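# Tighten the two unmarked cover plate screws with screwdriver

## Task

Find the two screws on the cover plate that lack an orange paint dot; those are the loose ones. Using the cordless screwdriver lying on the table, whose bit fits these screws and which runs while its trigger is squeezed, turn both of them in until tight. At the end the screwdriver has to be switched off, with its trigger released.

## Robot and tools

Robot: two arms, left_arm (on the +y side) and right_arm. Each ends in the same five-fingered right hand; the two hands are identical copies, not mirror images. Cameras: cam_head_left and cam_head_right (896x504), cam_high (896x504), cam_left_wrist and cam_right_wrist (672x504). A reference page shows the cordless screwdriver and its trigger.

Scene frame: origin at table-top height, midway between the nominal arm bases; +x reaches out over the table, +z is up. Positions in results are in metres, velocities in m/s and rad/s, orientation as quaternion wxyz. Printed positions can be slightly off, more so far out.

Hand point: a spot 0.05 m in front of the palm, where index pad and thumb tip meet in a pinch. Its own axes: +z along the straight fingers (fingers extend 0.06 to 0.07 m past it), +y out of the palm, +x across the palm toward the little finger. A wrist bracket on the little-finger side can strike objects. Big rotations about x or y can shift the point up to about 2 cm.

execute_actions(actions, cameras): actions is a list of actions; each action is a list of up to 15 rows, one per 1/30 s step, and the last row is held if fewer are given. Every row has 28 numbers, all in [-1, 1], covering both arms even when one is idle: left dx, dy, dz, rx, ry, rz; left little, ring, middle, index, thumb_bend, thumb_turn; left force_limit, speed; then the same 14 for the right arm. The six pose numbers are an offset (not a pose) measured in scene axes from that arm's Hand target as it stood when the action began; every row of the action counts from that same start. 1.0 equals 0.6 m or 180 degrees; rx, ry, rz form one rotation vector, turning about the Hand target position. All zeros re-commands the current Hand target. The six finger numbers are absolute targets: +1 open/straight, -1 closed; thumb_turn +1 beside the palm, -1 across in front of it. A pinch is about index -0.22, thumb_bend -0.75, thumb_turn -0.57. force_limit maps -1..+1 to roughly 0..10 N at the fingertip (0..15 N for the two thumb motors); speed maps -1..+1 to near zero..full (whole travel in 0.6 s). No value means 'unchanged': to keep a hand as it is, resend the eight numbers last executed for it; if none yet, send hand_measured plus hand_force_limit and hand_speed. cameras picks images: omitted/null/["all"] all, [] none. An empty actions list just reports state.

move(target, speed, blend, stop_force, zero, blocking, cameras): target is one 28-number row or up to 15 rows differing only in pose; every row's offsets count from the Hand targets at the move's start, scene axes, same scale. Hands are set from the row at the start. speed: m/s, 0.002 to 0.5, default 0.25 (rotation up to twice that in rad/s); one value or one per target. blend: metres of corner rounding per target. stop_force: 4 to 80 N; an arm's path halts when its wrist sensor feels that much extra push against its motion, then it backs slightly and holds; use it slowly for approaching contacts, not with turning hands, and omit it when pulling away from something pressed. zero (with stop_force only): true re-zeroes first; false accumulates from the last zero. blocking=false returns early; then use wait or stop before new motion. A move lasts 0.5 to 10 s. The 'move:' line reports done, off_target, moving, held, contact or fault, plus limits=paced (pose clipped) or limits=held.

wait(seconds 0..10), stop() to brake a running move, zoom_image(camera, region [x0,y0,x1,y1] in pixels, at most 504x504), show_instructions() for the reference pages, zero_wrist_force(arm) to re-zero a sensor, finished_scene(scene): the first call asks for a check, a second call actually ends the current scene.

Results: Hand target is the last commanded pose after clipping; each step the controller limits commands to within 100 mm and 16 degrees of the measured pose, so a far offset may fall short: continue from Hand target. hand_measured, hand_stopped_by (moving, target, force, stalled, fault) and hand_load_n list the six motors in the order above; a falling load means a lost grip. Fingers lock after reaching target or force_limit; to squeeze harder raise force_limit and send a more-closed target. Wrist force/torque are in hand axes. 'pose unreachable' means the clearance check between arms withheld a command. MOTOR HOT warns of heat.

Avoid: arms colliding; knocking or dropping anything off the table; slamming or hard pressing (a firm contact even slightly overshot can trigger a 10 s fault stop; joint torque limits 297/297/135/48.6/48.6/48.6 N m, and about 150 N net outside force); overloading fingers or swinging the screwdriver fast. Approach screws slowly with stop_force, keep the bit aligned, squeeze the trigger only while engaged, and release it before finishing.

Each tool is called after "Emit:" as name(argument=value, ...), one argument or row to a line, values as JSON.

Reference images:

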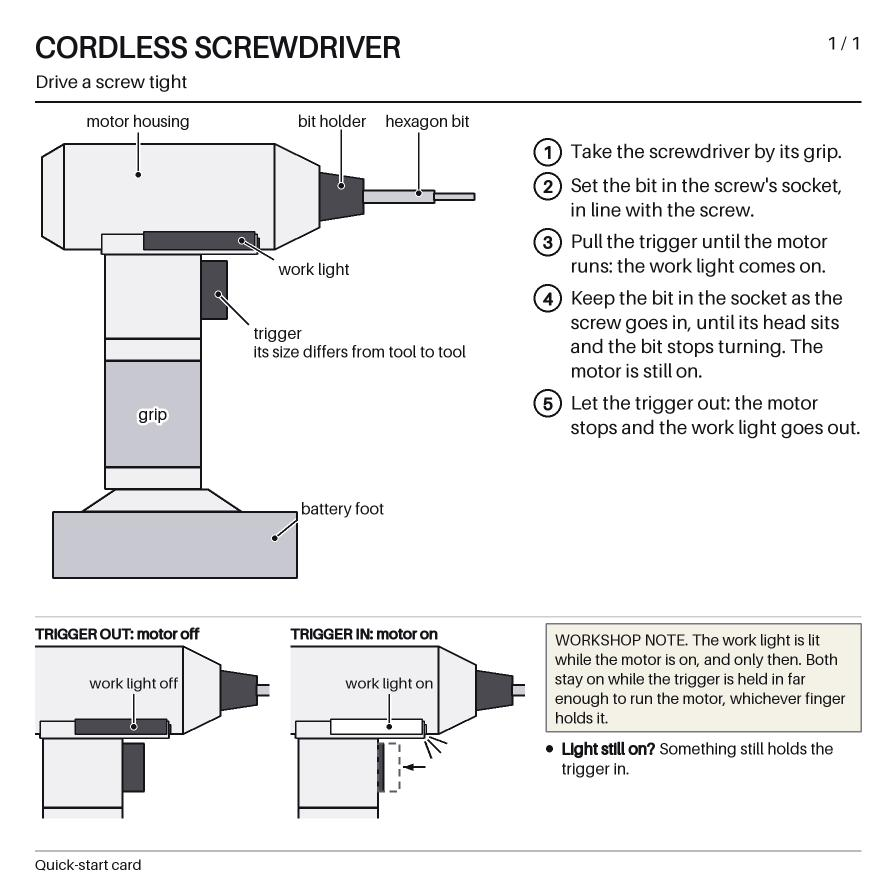

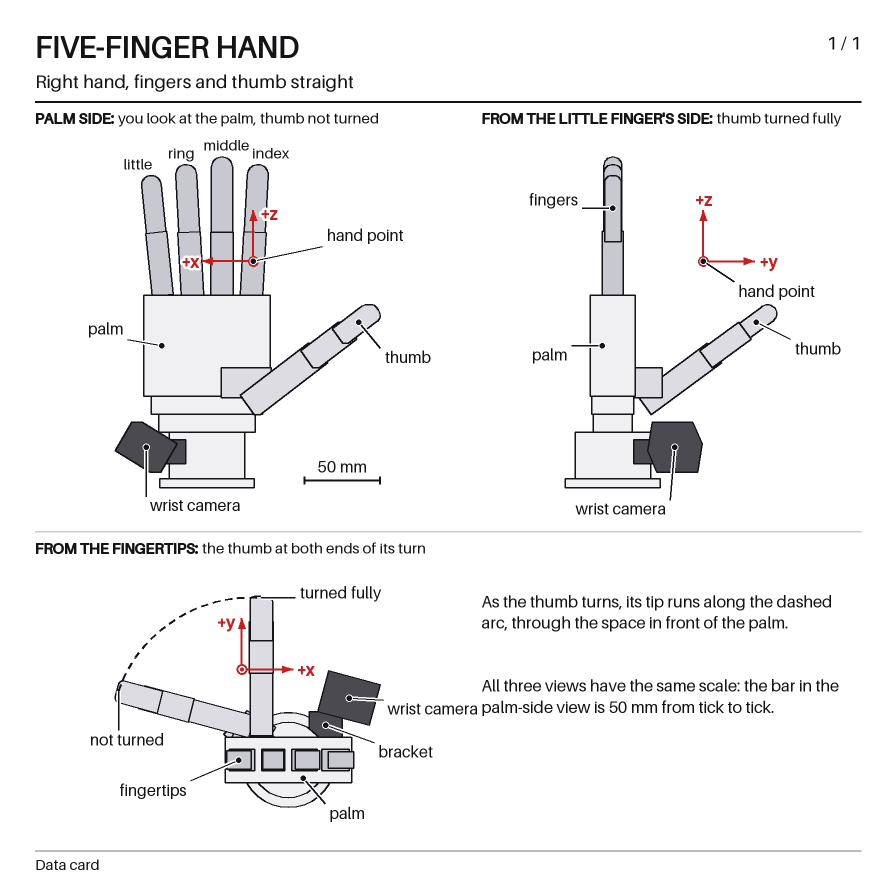

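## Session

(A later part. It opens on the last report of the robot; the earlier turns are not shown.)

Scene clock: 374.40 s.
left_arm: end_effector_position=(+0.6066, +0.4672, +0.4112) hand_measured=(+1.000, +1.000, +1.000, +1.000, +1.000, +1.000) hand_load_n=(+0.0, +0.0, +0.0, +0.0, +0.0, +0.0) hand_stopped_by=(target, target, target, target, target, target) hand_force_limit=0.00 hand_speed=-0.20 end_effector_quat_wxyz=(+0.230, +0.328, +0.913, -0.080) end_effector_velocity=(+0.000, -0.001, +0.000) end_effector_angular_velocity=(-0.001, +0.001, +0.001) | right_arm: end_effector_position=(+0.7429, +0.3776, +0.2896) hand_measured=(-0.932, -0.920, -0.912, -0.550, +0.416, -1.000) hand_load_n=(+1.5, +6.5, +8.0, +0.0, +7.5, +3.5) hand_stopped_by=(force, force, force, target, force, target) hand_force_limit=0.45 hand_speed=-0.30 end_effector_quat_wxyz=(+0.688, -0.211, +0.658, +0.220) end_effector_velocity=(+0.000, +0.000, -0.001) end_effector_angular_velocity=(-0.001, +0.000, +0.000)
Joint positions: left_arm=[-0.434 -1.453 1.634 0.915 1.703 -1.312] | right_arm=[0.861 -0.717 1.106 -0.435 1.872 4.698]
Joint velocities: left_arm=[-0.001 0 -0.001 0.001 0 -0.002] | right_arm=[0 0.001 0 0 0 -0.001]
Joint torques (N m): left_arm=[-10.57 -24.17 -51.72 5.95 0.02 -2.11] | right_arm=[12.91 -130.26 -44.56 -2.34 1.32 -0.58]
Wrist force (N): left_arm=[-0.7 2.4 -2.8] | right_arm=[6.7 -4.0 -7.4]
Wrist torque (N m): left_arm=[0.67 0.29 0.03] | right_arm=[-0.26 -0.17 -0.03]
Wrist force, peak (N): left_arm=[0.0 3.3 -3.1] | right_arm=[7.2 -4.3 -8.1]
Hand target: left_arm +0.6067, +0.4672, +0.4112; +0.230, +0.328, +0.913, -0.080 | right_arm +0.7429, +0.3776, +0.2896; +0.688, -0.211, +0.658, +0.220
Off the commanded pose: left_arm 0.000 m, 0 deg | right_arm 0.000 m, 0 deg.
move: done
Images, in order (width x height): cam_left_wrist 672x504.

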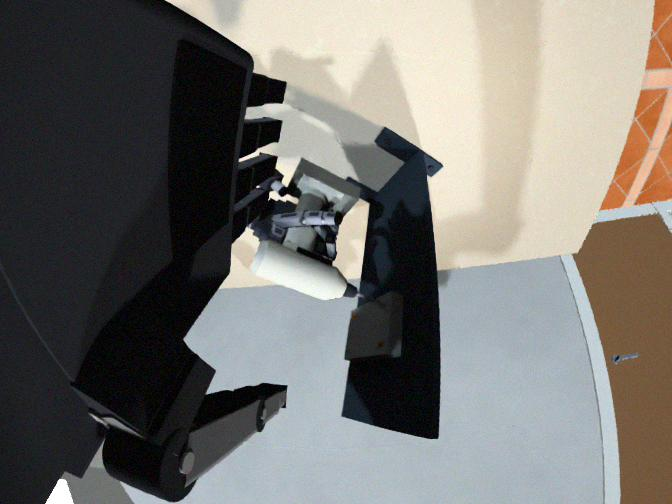

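Emit:
move(
  target=[
    [0.042,0.11,-0.033,0,0,-0.1,1,1,1,1,1,1,0,-0.2,-0.0134,-0.01,0,0,0,0,-0.985,-0.985,-0.985,-0.55,-0.92,-1,0.45,-0.3],
    [0.042,0.11,-0.033,0,0,-0.1,1,1,1,1,1,1,0,-0.2,-0.0015,-0.026,0,0,0,0,-0.985,-0.985,-0.985,-0.55,-0.92,-1,0.45,-0.3],
  ],
  speed=0.06,
  cameras=["cam_left_wrist","cam_right_wrist"],
)

Emit:
zoom_image(
  camera="cam_left_wrist",
  region=[357, 297, 393, 333],
)

Emit:
move(
  target=[0,0,0,0,0,0,1,1,1,1,1,1,0,-0.2,0.0295,0.0218,0,0,0,0,-0.985,-0.985,-0.985,-0.55,-0.92,-1,0.45,-0.3],
  speed=0.006,
  stop_force=4.5,
  cameras=["cam_left_wrist"],
)

Emit:
zoom_image(
  camera="cam_left_wrist",
  region=[357, 297, 393, 333],
)

Scene clock: 378.10 s.
left_arm: end_effector_position=(+0.6320, +0.5334, +0.3910) hand_measured=(+1.000, +1.000, +1.000, +1.000, +1.000, +1.000) hand_load_n=(+0.0, +0.0, +0.0, +0.0, +0.0, +0.0) hand_stopped_by=(target, target, target, target, target, target) hand_force_limit=0.00 hand_speed=-0.20 end_effector_quat_wxyz=(+0.214, +0.467, +0.850, -0.115) end_effector_velocity=(+0.000, +0.000, +0.000) end_effector_angular_velocity=(+0.000, -0.001, +0.001) | right_arm: end_effector_position=(+0.7421, +0.3619, +0.2897) hand_measured=(-0.932, -0.920, -0.912, -0.550, +0.416, -1.000) hand_load_n=(+1.5, +6.5, +9.5, +0.0, +5.5, +4.0) hand_stopped_by=(force, force, force, target, force, target) hand_force_limit=0.45 hand_speed=-0.30 end_effector_quat_wxyz=(+0.688, -0.211, +0.658, +0.220) end_effector_velocity=(-0.001, +0.003, -0.002) end_effector_angular_velocity=(+0.000, +0.000, -0.001)
Joint positions: left_arm=[-0.214 -1.348 1.569 0.998 1.922 -0.809] | right_arm=[0.852 -0.741 1.151 -0.456 1.863 4.699]
Joint velocities: left_arm=[0 -0.001 0.001 -0.001 0 0] | right_arm=[0.003 0.004 -0.005 0.002 0.005 0]
Joint torques (N m): left_arm=[-13.83 -71.14 -24.86 -0.18 -1.35 -1.95] | right_arm=[14.24 -107.05 -53.9 -1.57 2.26 2.01]
Wrist force (N): left_arm=[-0.4 2.1 -3.5] | right_arm=[7.1 -3.1 -3.0]
Wrist torque (N m): left_arm=[0.66 0.25 0.04] | right_arm=[-0.47 -0.06 -0.04]
Wrist force, peak (N): left_arm=[-0.4 2.7 -3.4] | right_arm=[7.0 -4.1 -7.2]
Hand target: left_arm +0.6319, +0.5334, +0.3910; +0.214, +0.467, +0.850, -0.115 | right_arm +0.7420, +0.3620, +0.2896; +0.688, -0.211, +0.658, +0.220
Off the commanded pose: left_arm 0.000 m, 0 deg | right_arm 0.000 m, 0 deg.
move: done
Images, in order (width x height): cam_left_wrist 672x504, cam_right_wrist 672x504.

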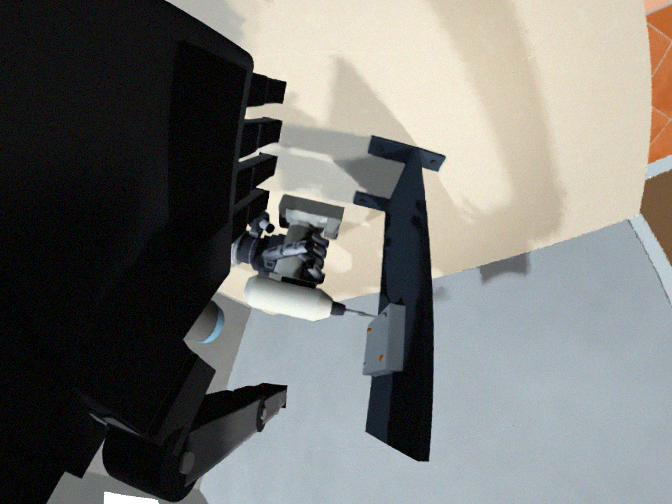

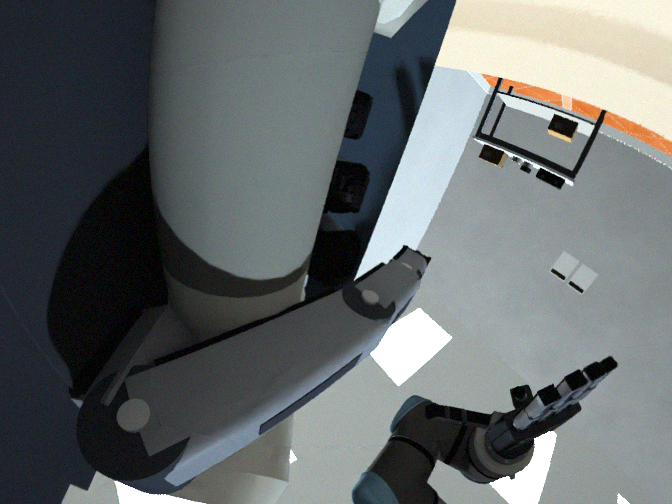

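Scaled by 14.000 from the camera's 672x504 image, which has a finer 960x720 frame.

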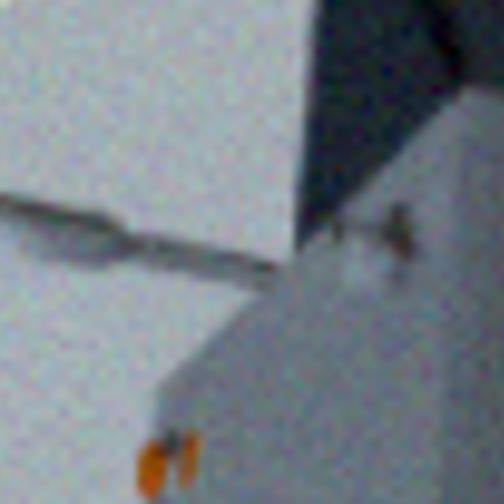

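Scene clock: 380.70 s.
left_arm: end_effector_position=(+0.6319, +0.5334, +0.3910) hand_measured=(+1.000, +1.000, +1.000, +1.000, +1.000, +1.000) hand_load_n=(+0.0, +0.0, +0.0, +0.0, -0.5, +0.0) hand_stopped_by=(target, target, target, target, target, target) hand_force_limit=0.00 hand_speed=-0.20 end_effector_quat_wxyz=(+0.214, +0.467, +0.850, -0.115) end_effector_velocity=(+0.000, +0.001, +0.000) end_effector_angular_velocity=(+0.000, +0.001, +0.002) | right_arm: end_effector_position=(+0.7497, +0.3677, +0.2896) hand_measured=(-0.932, -0.920, -0.912, -0.550, +0.416, -1.000) hand_load_n=(+2.0, +7.0, +9.5, +0.0, +5.5, +3.5) hand_stopped_by=(force, force, force, target, force, target) hand_force_limit=0.45 hand_speed=-0.30 end_effector_quat_wxyz=(+0.688, -0.211, +0.658, +0.220) end_effector_velocity=(+0.000, +0.000, +0.000) end_effector_angular_velocity=(-0.002, +0.001, +0.000)
Joint positions: left_arm=[-0.214 -1.348 1.569 0.998 1.922 -0.809] | right_arm=[0.849 -0.727 1.124 -0.444 1.86 4.699]
Joint velocities: left_arm=[0 0 0 0.001 -0.001 -0.002] | right_arm=[0 -0.001 0 0.003 0 0]
Joint torques (N m): left_arm=[-13.84 -70.88 -32.92 0.86 -0.86 2.56] | right_arm=[4.19 -129.65 -41.16 -6.34 1.27 1.71]
Wrist force (N): left_arm=[-0.5 2.4 -3.0] | right_arm=[6.9 -3.3 -3.1]
Wrist torque (N m): left_arm=[0.68 0.25 0.04] | right_arm=[-0.49 -0.02 -0.05]
Wrist force, peak (N): left_arm=[-0.1 2.1 -3.6] | right_arm=[8.3 -4.2 -11.8]
Hand target: left_arm +0.6319, +0.5334, +0.3910; +0.214, +0.467, +0.850, -0.115 | right_arm +0.7497, +0.3677, +0.2896; +0.688, -0.211, +0.658, +0.220
Off the commanded pose: left_arm 0.000 m, 0 deg | right_arm 0.012 m, 0 deg.
move: contact (right_arm)
Images, in order (width x height): cam_left_wrist 672x504.

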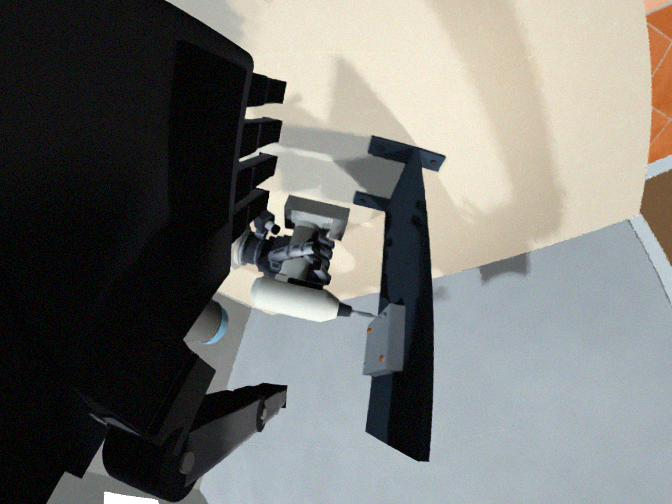

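Scaled by 14.000 from the camera's 672x504 image, which has a finer 960x720 frame.

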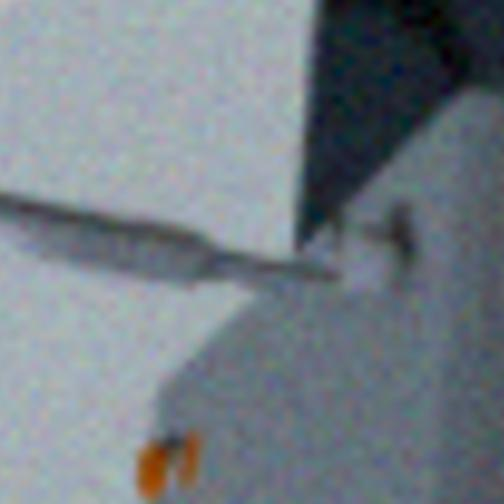

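Emit:
move(
  target=[0,0,0,0,0,0,1,1,1,1,1,1,0,-0.2,-0.0536,-0.0397,0,0,0,0,-0.985,-0.985,-0.985,-0.55,-0.92,-1,0.45,-0.3],
  speed=0.1,
  cameras=["cam_left_wrist","cam_high","cam_head_right"],
)

Emit:
zoom_image(
  camera="cam_left_wrist",
  region=[357, 297, 393, 333],
)

Emit:
zoom_image(
  camera="cam_high",
  region=[412, 172, 442, 202],
)

Emit:
zoom_image(
  camera="cam_head_right",
  region=[300, 115, 350, 165],
)

Scene clock: 383.63 s.
left_arm: end_effector_position=(+0.6319, +0.5334, +0.3910) hand_measured=(+1.000, +1.000, +1.000, +1.000, +1.000, +1.000) hand_load_n=(+0.0, +0.0, +0.0, +0.0, +0.0, +0.0) hand_stopped_by=(target, target, target, target, target, target) hand_force_limit=0.00 hand_speed=-0.20 end_effector_quat_wxyz=(+0.214, +0.467, +0.850, -0.115) end_effector_velocity=(+0.000, +0.001, +0.000) end_effector_angular_velocity=(+0.001, -0.001, +0.000) | right_arm: end_effector_position=(+0.7174, +0.3439, +0.2896) hand_measured=(-0.932, -0.920, -0.912, -0.550, +0.416, -1.000) hand_load_n=(+1.5, +7.0, +10.0, +0.0, +5.0, +3.5) hand_stopped_by=(force, force, force, target, force, target) hand_force_limit=0.45 hand_speed=-0.30 end_effector_quat_wxyz=(+0.688, -0.211, +0.658, +0.220) end_effector_velocity=(+0.000, +0.000, +0.000) end_effector_angular_velocity=(+0.000, +0.000, +0.000)
Joint positions: left_arm=[-0.214 -1.348 1.569 0.998 1.922 -0.809] | right_arm=[0.861 -0.785 1.233 -0.494 1.872 4.698]
Joint velocities: left_arm=[0.002 0 0 0 -0.001 0.002] | right_arm=[0 0 0.001 -0.001 -0.001 0]
Joint torques (N m): left_arm=[-11.44 -67.68 -39.06 3.23 -0.33 2.82] | right_arm=[-14.33 -118.08 -42.34 -1.94 -1.1 -1.76]
Wrist force (N): left_arm=[-0.6 2.2 -3.2] | right_arm=[6.8 -4.1 -2.7]
Wrist torque (N m): left_arm=[0.66 0.27 0.03] | right_arm=[-0.64 -0.02 -0.09]
Wrist force, peak (N): left_arm=[-0.2 2.3 -3.6] | right_arm=[6.9 -2.8 -5.1]
Hand target: left_arm +0.6319, +0.5334, +0.3910; +0.214, +0.467, +0.850, -0.115 | right_arm +0.7175, +0.3438, +0.2895; +0.688, -0.211, +0.658, +0.220
Off the commanded pose: left_arm 0.000 m, 0 deg | right_arm 0.000 m, 0 deg.
move: done
Images, in order (width x height): cam_head_right 896x504, cam_high 896x504, cam_left_wrist 672x504.

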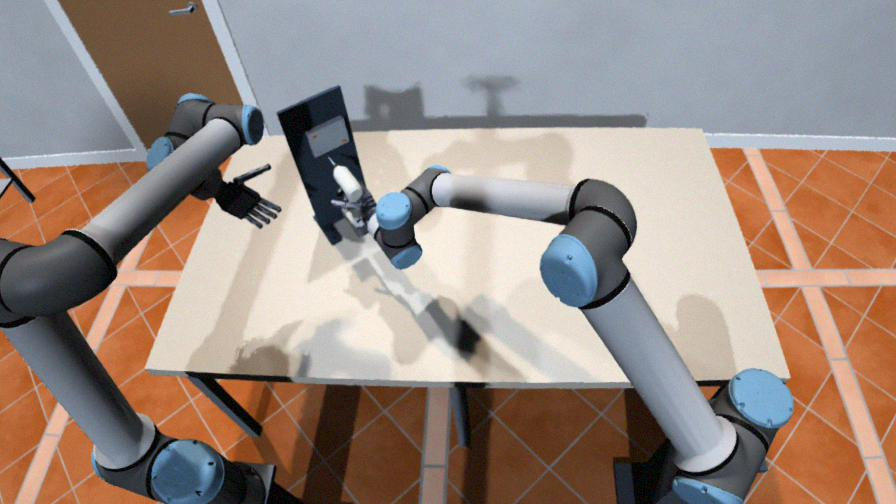

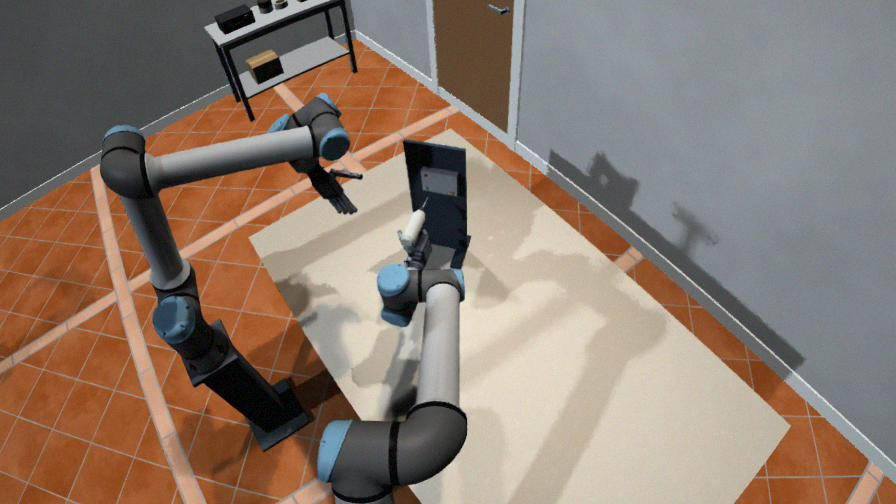

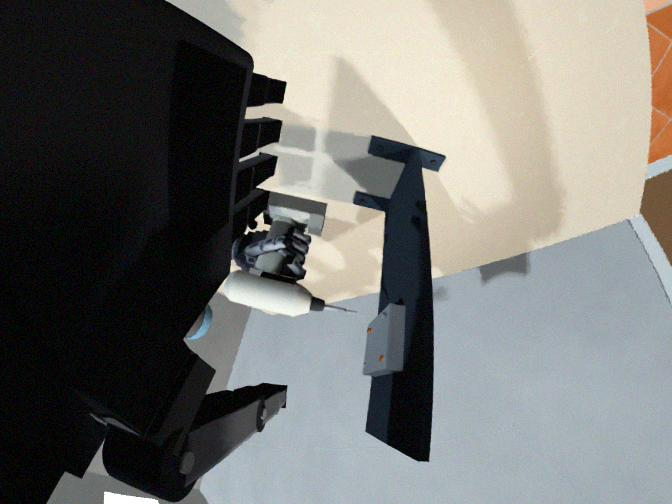

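Scaled by 14.000 from the camera's 672x504 image, which has a finer 960x720 frame.

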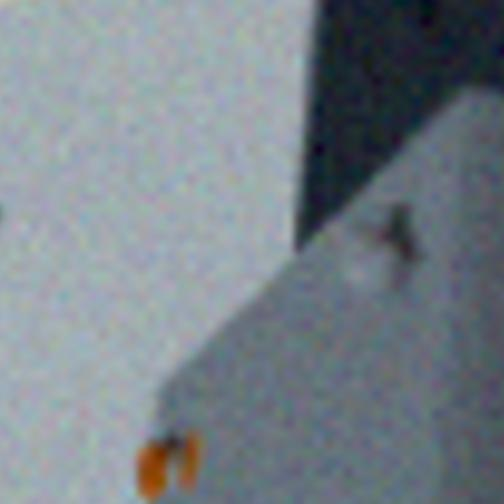

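Scaled by 16.800.

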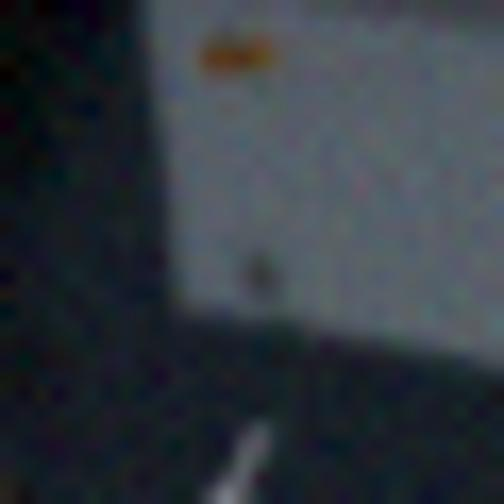

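Scaled by 10.080.

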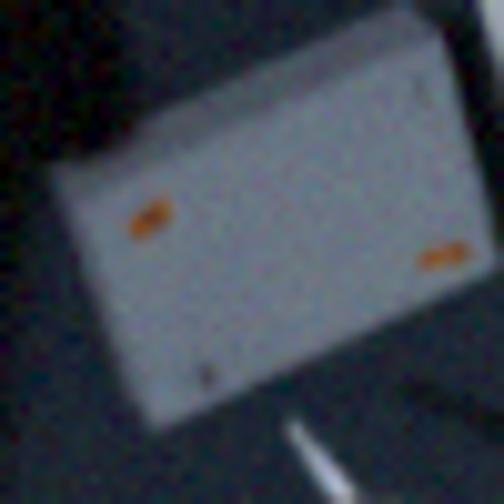

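Emit:
move(
  target=[0,0,0,0,0,0,1,1,1,1,1,1,0,-0.2,-0.0188,0.0255,-0.0033,0,0,0,-0.985,-0.985,-0.985,-0.55,-0.92,-1,0.45,-0.3],
  speed=0.05,
  cameras=["cam_head_left","cam_left_wrist","cam_high","cam_head_right"],
)

Scene clock: 385.43 s.
left_arm: end_effector_position=(+0.6319, +0.5334, +0.3910) hand_measured=(+1.000, +1.000, +1.000, +1.000, +1.000, +1.000) hand_load_n=(+0.0, +0.0, +0.0, +0.0, +0.0, +0.0) hand_stopped_by=(target, target, target, target, target, target) hand_force_limit=0.00 hand_speed=-0.20 end_effector_quat_wxyz=(+0.214, +0.467, +0.850, -0.115) end_effector_velocity=(+0.000, +0.000, +0.000) end_effector_angular_velocity=(+0.000, +0.001, +0.000) | right_arm: end_effector_position=(+0.7061, +0.3593, +0.2875) hand_measured=(-0.932, -0.920, -0.912, -0.550, +0.416, -1.000) hand_load_n=(+1.5, +6.5, +10.0, +0.0, +5.5, +4.0) hand_stopped_by=(force, force, force, target, force, target) hand_force_limit=0.45 hand_speed=-0.30 end_effector_quat_wxyz=(+0.688, -0.211, +0.658, +0.220) end_effector_velocity=(+0.001, -0.002, +0.000) end_effector_angular_velocity=(-0.001, +0.001, -0.001)
Joint positions: left_arm=[-0.214 -1.348 1.569 0.998 1.922 -0.809] | right_arm=[0.88 -0.77 1.209 -0.485 1.891 4.697]
Joint velocities: left_arm=[0 0 0 0.001 0 0] | right_arm=[-0.002 -0.003 0.004 0 -0.001 0]
Joint torques (N m): left_arm=[-10.99 -68 -43.53 4.53 0.19 2.9] | right_arm=[-13.71 -126.3 -41.28 -5.06 -1.72 -1.5]
Wrist force (N): left_arm=[-0.2 2.3 -3.2] | right_arm=[6.9 -3.4 -2.8]
Wrist torque (N m): left_arm=[0.68 0.22 0.05] | right_arm=[-0.52 -0.01 -0.07]
Wrist force, peak (N): left_arm=[-0.6 2.5 -3.3] | right_arm=[6.8 -5.1 -2.5]
Hand target: left_arm +0.6319, +0.5334, +0.3910; +0.214, +0.467, +0.850, -0.115 | right_arm +0.7062, +0.3591, +0.2876; +0.688, -0.211, +0.658, +0.220
Off the commanded pose: left_arm 0.000 m, 0 deg | right_arm 0.000 m, 0 deg.
move: done
Images, in order (width x height): cam_head_left 896x504, cam_head_right 896x504, cam_high 896x504, cam_left_wrist 672x504.

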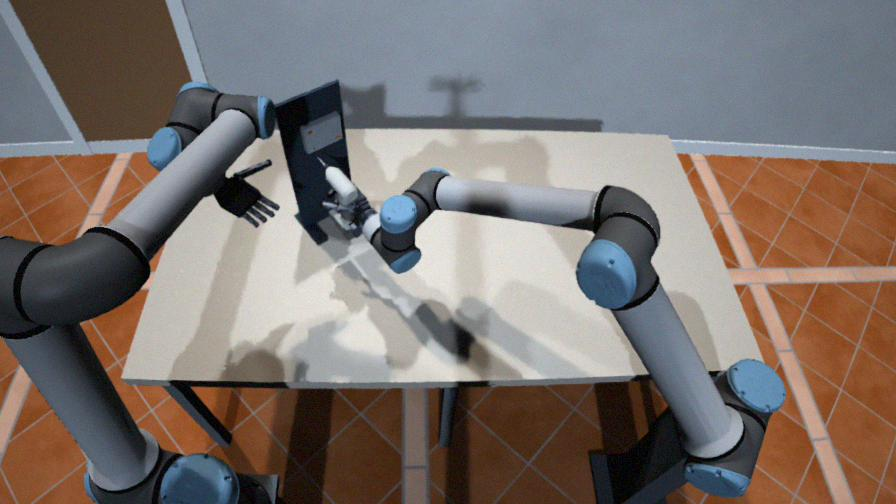

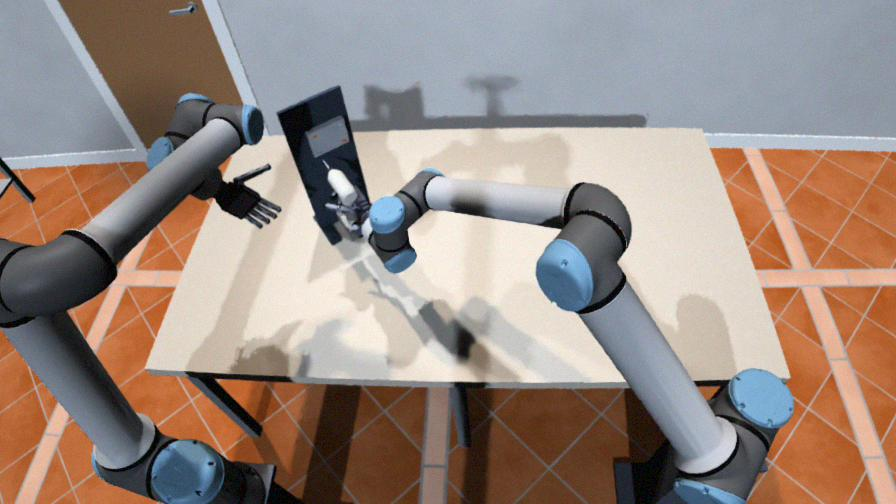

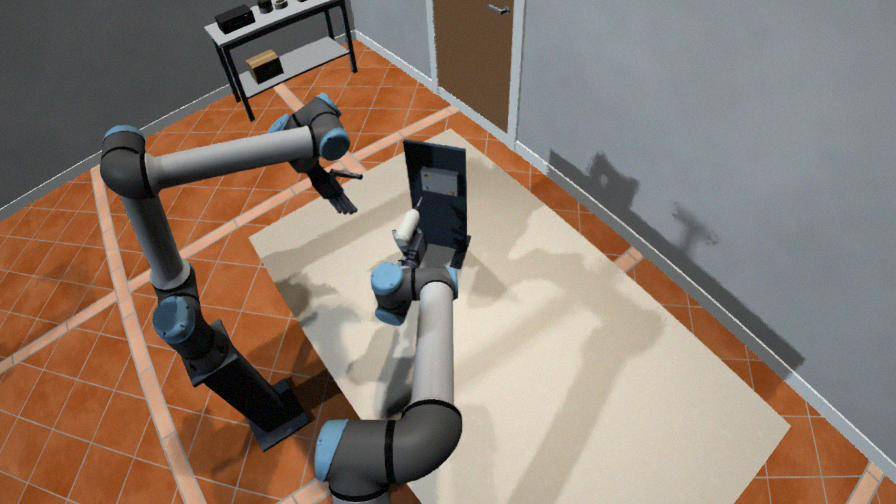

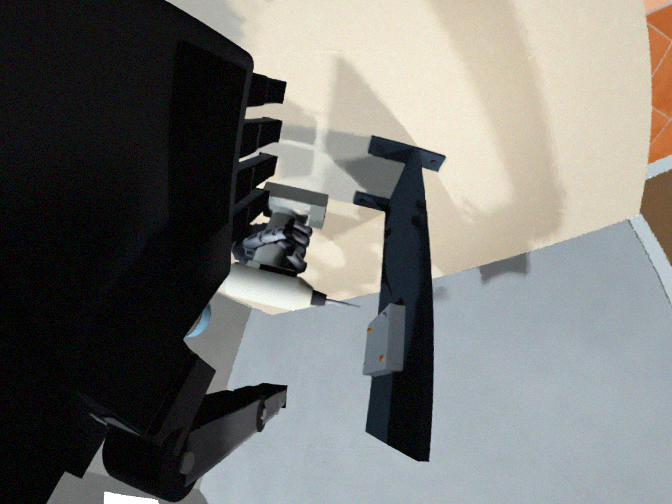

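Emit:
move(
  target=[0,0,0,0,0,0,1,1,1,1,1,1,0,-0.2,0.0804,0.0595,0,0,0,0,-0.985,-0.985,-0.985,-0.55,-0.92,-1,0.45,-0.3],
  speed=0.03,
  stop_force=4.5,
  cameras=["cam_head_right","cam_left_wrist","cam_high"],
)

Emit:
zoom_image(
  camera="cam_left_wrist",
  region=[357, 297, 393, 333],
)

Emit:
zoom_image(
  camera="cam_high",
  region=[412, 172, 442, 202],
)

Emit:
zoom_image(
  camera="cam_head_right",
  region=[300, 115, 350, 165],
)

Scene clock: 388.23 s.
left_arm: end_effector_position=(+0.6319, +0.5334, +0.3910) hand_measured=(+1.000, +1.000, +1.000, +1.000, +1.000, +1.000) hand_load_n=(+0.0, +0.0, +0.0, +0.0, +0.0, +0.0) hand_stopped_by=(target, target, target, target, target, target) hand_force_limit=0.00 hand_speed=-0.20 end_effector_quat_wxyz=(+0.214, +0.467, +0.850, -0.115) end_effector_velocity=(+0.000, +0.000, +0.000) end_effector_angular_velocity=(+0.000, +0.000, +0.000) | right_arm: end_effector_position=(+0.7383, +0.3829, +0.2876) hand_measured=(-0.932, -0.920, -0.912, -0.550, +0.416, -1.000) hand_load_n=(+1.5, +7.0, +10.0, +0.0, +5.5, +3.0) hand_stopped_by=(force, force, force, target, force, target) hand_force_limit=0.45 hand_speed=-0.30 end_effector_quat_wxyz=(+0.688, -0.211, +0.658, +0.220) end_effector_velocity=(+0.000, +0.000, +0.001) end_effector_angular_velocity=(+0.000, +0.000, +0.000)
Joint positions: left_arm=[-0.214 -1.348 1.569 0.998 1.922 -0.809] | right_arm=[0.868 -0.711 1.099 -0.434 1.879 4.698]
Joint velocities: left_arm=[0 0 0 0 0 0] | right_arm=[0 -0.001 0 0 0 0]
Joint torques (N m): left_arm=[-10.56 -66.63 -50.22 6.11 0.9 2.83] | right_arm=[15 -112.02 -51.63 -2.17 2.14 0.21]
Wrist force (N): left_arm=[-0.5 2.2 -3.0] | right_arm=[6.6 -3.1 -2.8]
Wrist torque (N m): left_arm=[0.65 0.26 0.03] | right_arm=[-0.50 0.02 -0.07]
Wrist force, peak (N): left_arm=[-0.5 2.5 -3.6] | right_arm=[14.2 -3.4 -28.2]
Hand target: left_arm +0.6319, +0.5334, +0.3910; +0.214, +0.467, +0.850, -0.115 | right_arm +0.7383, +0.3829, +0.2876; +0.688, -0.211, +0.658, +0.220
Off the commanded pose: left_arm 0.000 m, 0 deg | right_arm 0.020 m, 0 deg.
move: contact (right_arm)
Images, in order (width x height): cam_head_right 896x504, cam_high 896x504, cam_left_wrist 672x504.

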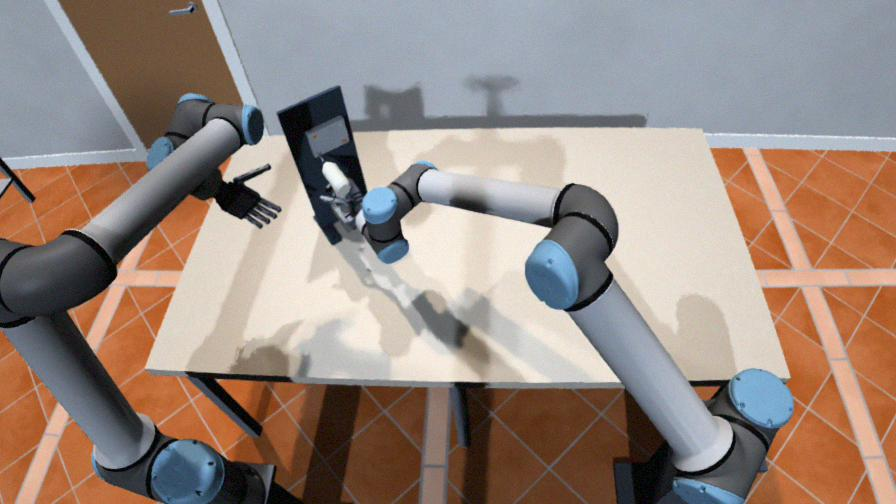

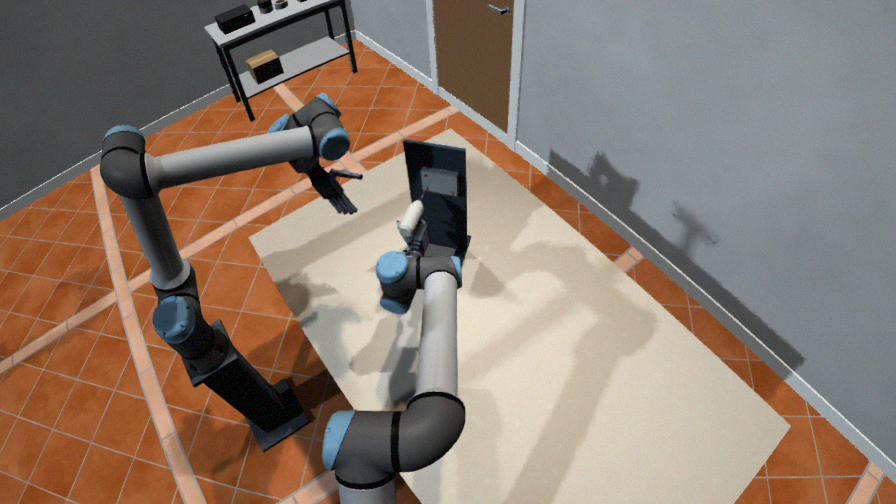

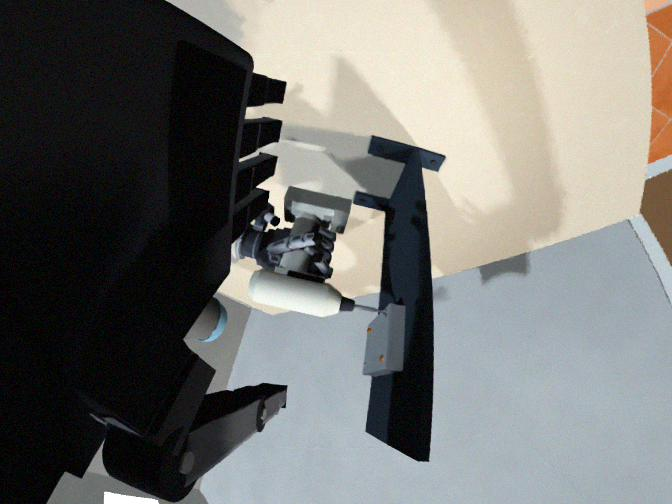

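Scaled by 14.000 from the camera's 672x504 image, which has a finer 960x720 frame.

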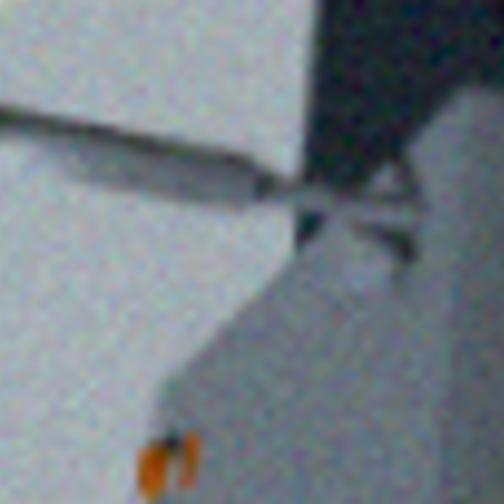

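Scaled by 16.800.

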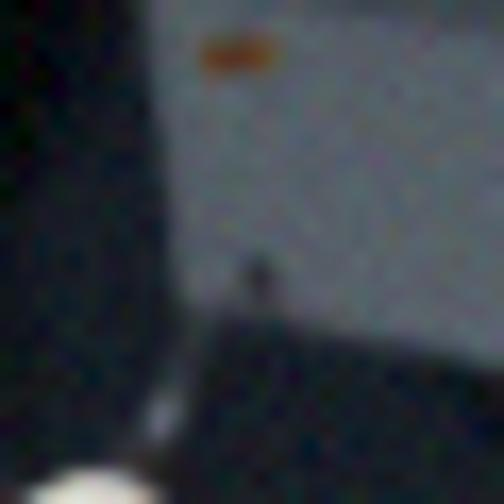

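Scaled by 10.080.

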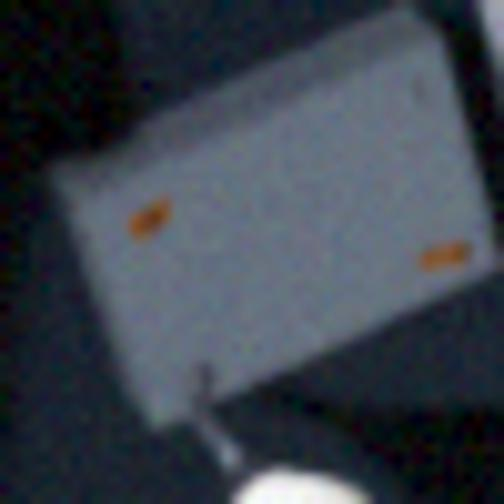

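Emit:
move(
  target=[
    [0,0,0,0,0,0,1,1,1,1,1,1,0,-0.2,-0.0201,-0.0149,0,0,0,0,-0.985,-0.985,-0.985,-0.55,-0.92,-1,0.45,-0.3],
    [0,0,0,0,0,0,1,1,1,1,1,1,0,-0.2,-0.0125,-0.0237,0.009,0,0,0,-0.985,-0.985,-0.985,-0.55,-0.92,-1,0.45,-0.3],
  ],
  speed=0.05,
  cameras=["cam_left_wrist","cam_high","cam_head_right","cam_right_wrist"],
)

Emit:
zoom_image(
  camera="cam_left_wrist",
  region=[357, 297, 393, 333],
)

Emit:
zoom_image(
  camera="cam_high",
  region=[412, 172, 442, 202],
)

Emit:
zoom_image(
  camera="cam_head_right",
  region=[300, 115, 350, 165],
)

Scene clock: 389.70 s.
left_arm: end_effector_position=(+0.6319, +0.5334, +0.3910) hand_measured=(+1.000, +1.000, +1.000, +1.000, +1.000, +1.000) hand_load_n=(+0.0, +0.0, +0.0, +0.0, +0.0, +0.0) hand_stopped_by=(target, target, target, target, target, target) hand_force_limit=0.00 hand_speed=-0.20 end_effector_quat_wxyz=(+0.214, +0.467, +0.850, -0.115) end_effector_velocity=(+0.000, +0.001, +0.000) end_effector_angular_velocity=(+0.000, +0.000, +0.002) | right_arm: end_effector_position=(+0.7309, +0.3685, +0.2930) hand_measured=(-0.932, -0.920, -0.912, -0.550, +0.416, -1.000) hand_load_n=(+1.0, +6.5, +10.5, +0.0, +5.0, +3.0) hand_stopped_by=(force, force, force, target, force, target) hand_force_limit=0.45 hand_speed=-0.30 end_effector_quat_wxyz=(+0.688, -0.211, +0.658, +0.220) end_effector_velocity=(-0.002, +0.001, -0.002) end_effector_angular_velocity=(-0.001, +0.001, +0.000)
Joint positions: left_arm=[-0.214 -1.348 1.569 0.998 1.922 -0.809] | right_arm=[0.865 -0.742 1.147 -0.451 1.876 4.698]
Joint velocities: left_arm=[0.001 -0.001 0 0 -0.001 -0.001] | right_arm=[0.002 0.002 0 0 0.002 0]
Joint torques (N m): left_arm=[-11.87 -69.42 -48 5.93 1.14 2.76] | right_arm=[13.82 -112.36 -49.88 -5.6 1.83 2.23]
Wrist force (N): left_arm=[-0.3 2.5 -2.9] | right_arm=[7.2 -3.1 -3.0]
Wrist torque (N m): left_arm=[0.68 0.22 0.05] | right_arm=[-0.48 -0.05 -0.04]
Wrist force, peak (N): left_arm=[-0.6 2.4 -3.4] | right_arm=[7.6 -2.6 -4.0]
Hand target: left_arm +0.6319, +0.5334, +0.3910; +0.214, +0.467, +0.850, -0.115 | right_arm +0.7308, +0.3686, +0.2930; +0.688, -0.211, +0.658, +0.220
Off the commanded pose: left_arm 0.000 m, 0 deg | right_arm 0.000 m, 0 deg.
move: done
Images, in order (width x height): cam_head_right 896x504, cam_high 896x504, cam_left_wrist 672x504, cam_right_wrist 672x504.

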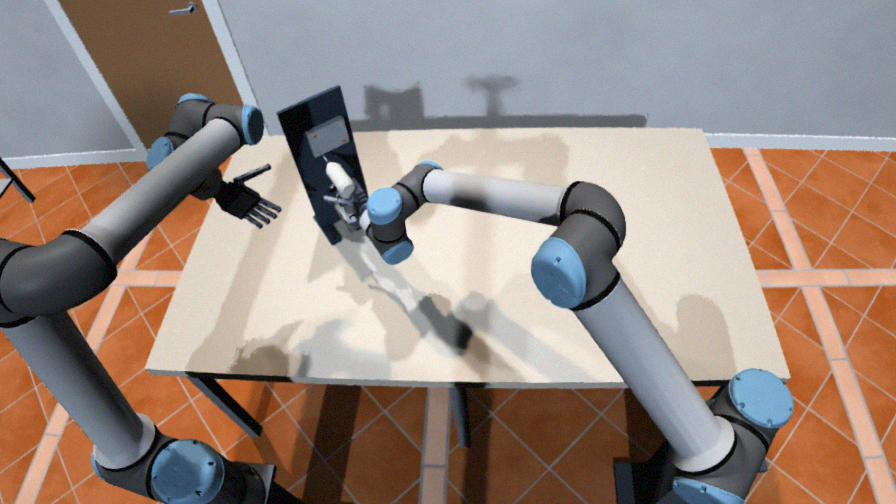

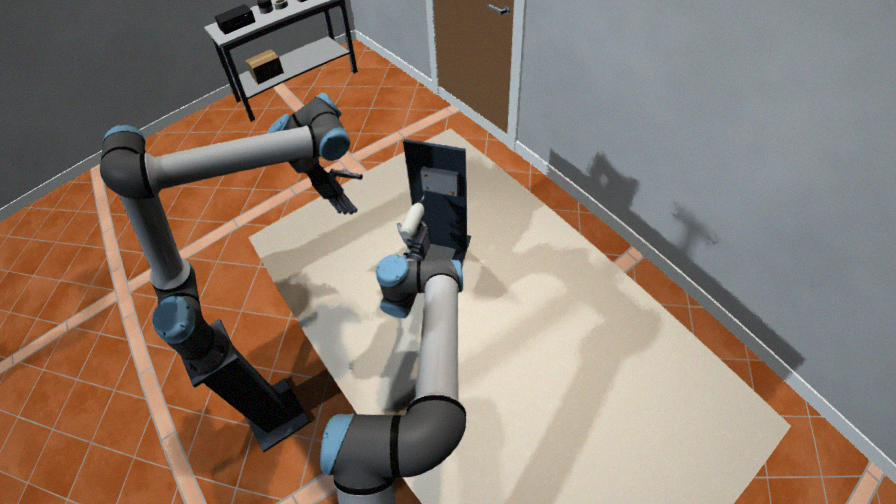

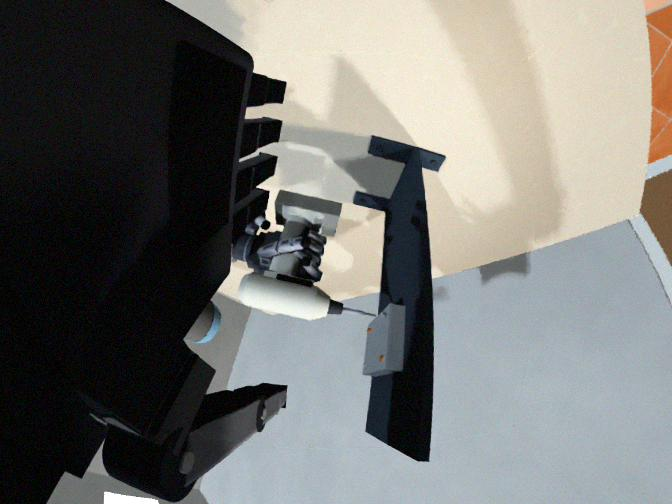

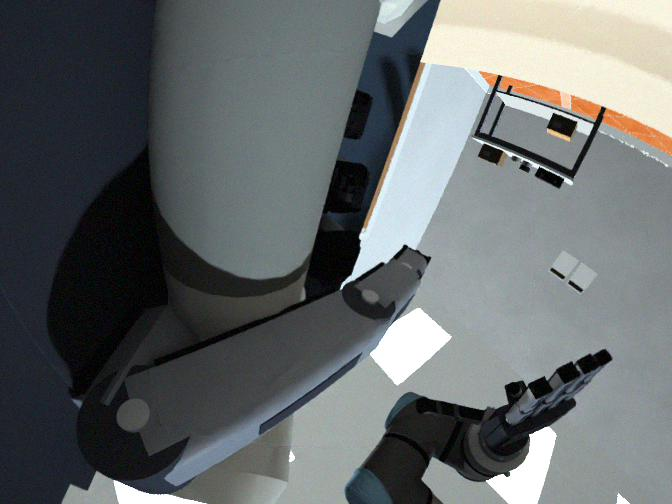

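Scaled by 14.000 from the camera's 672x504 image, which has a finer 960x720 frame.

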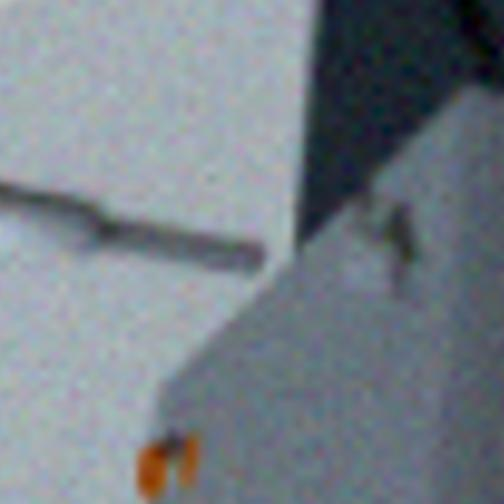

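Scaled by 16.800.

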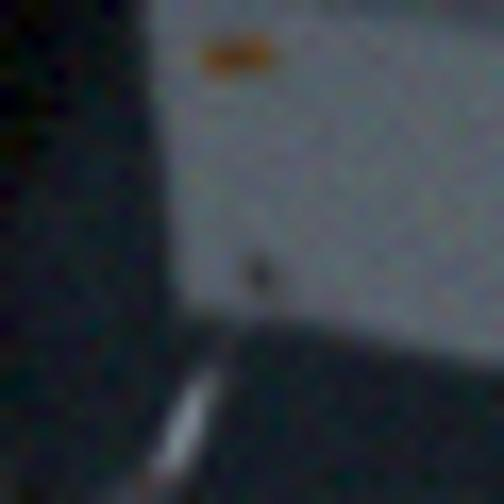

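Scaled by 10.080.

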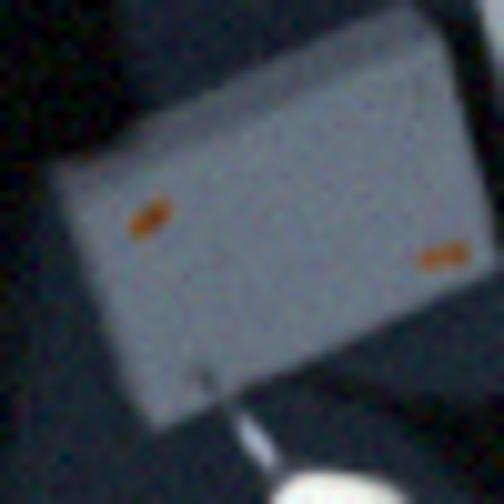

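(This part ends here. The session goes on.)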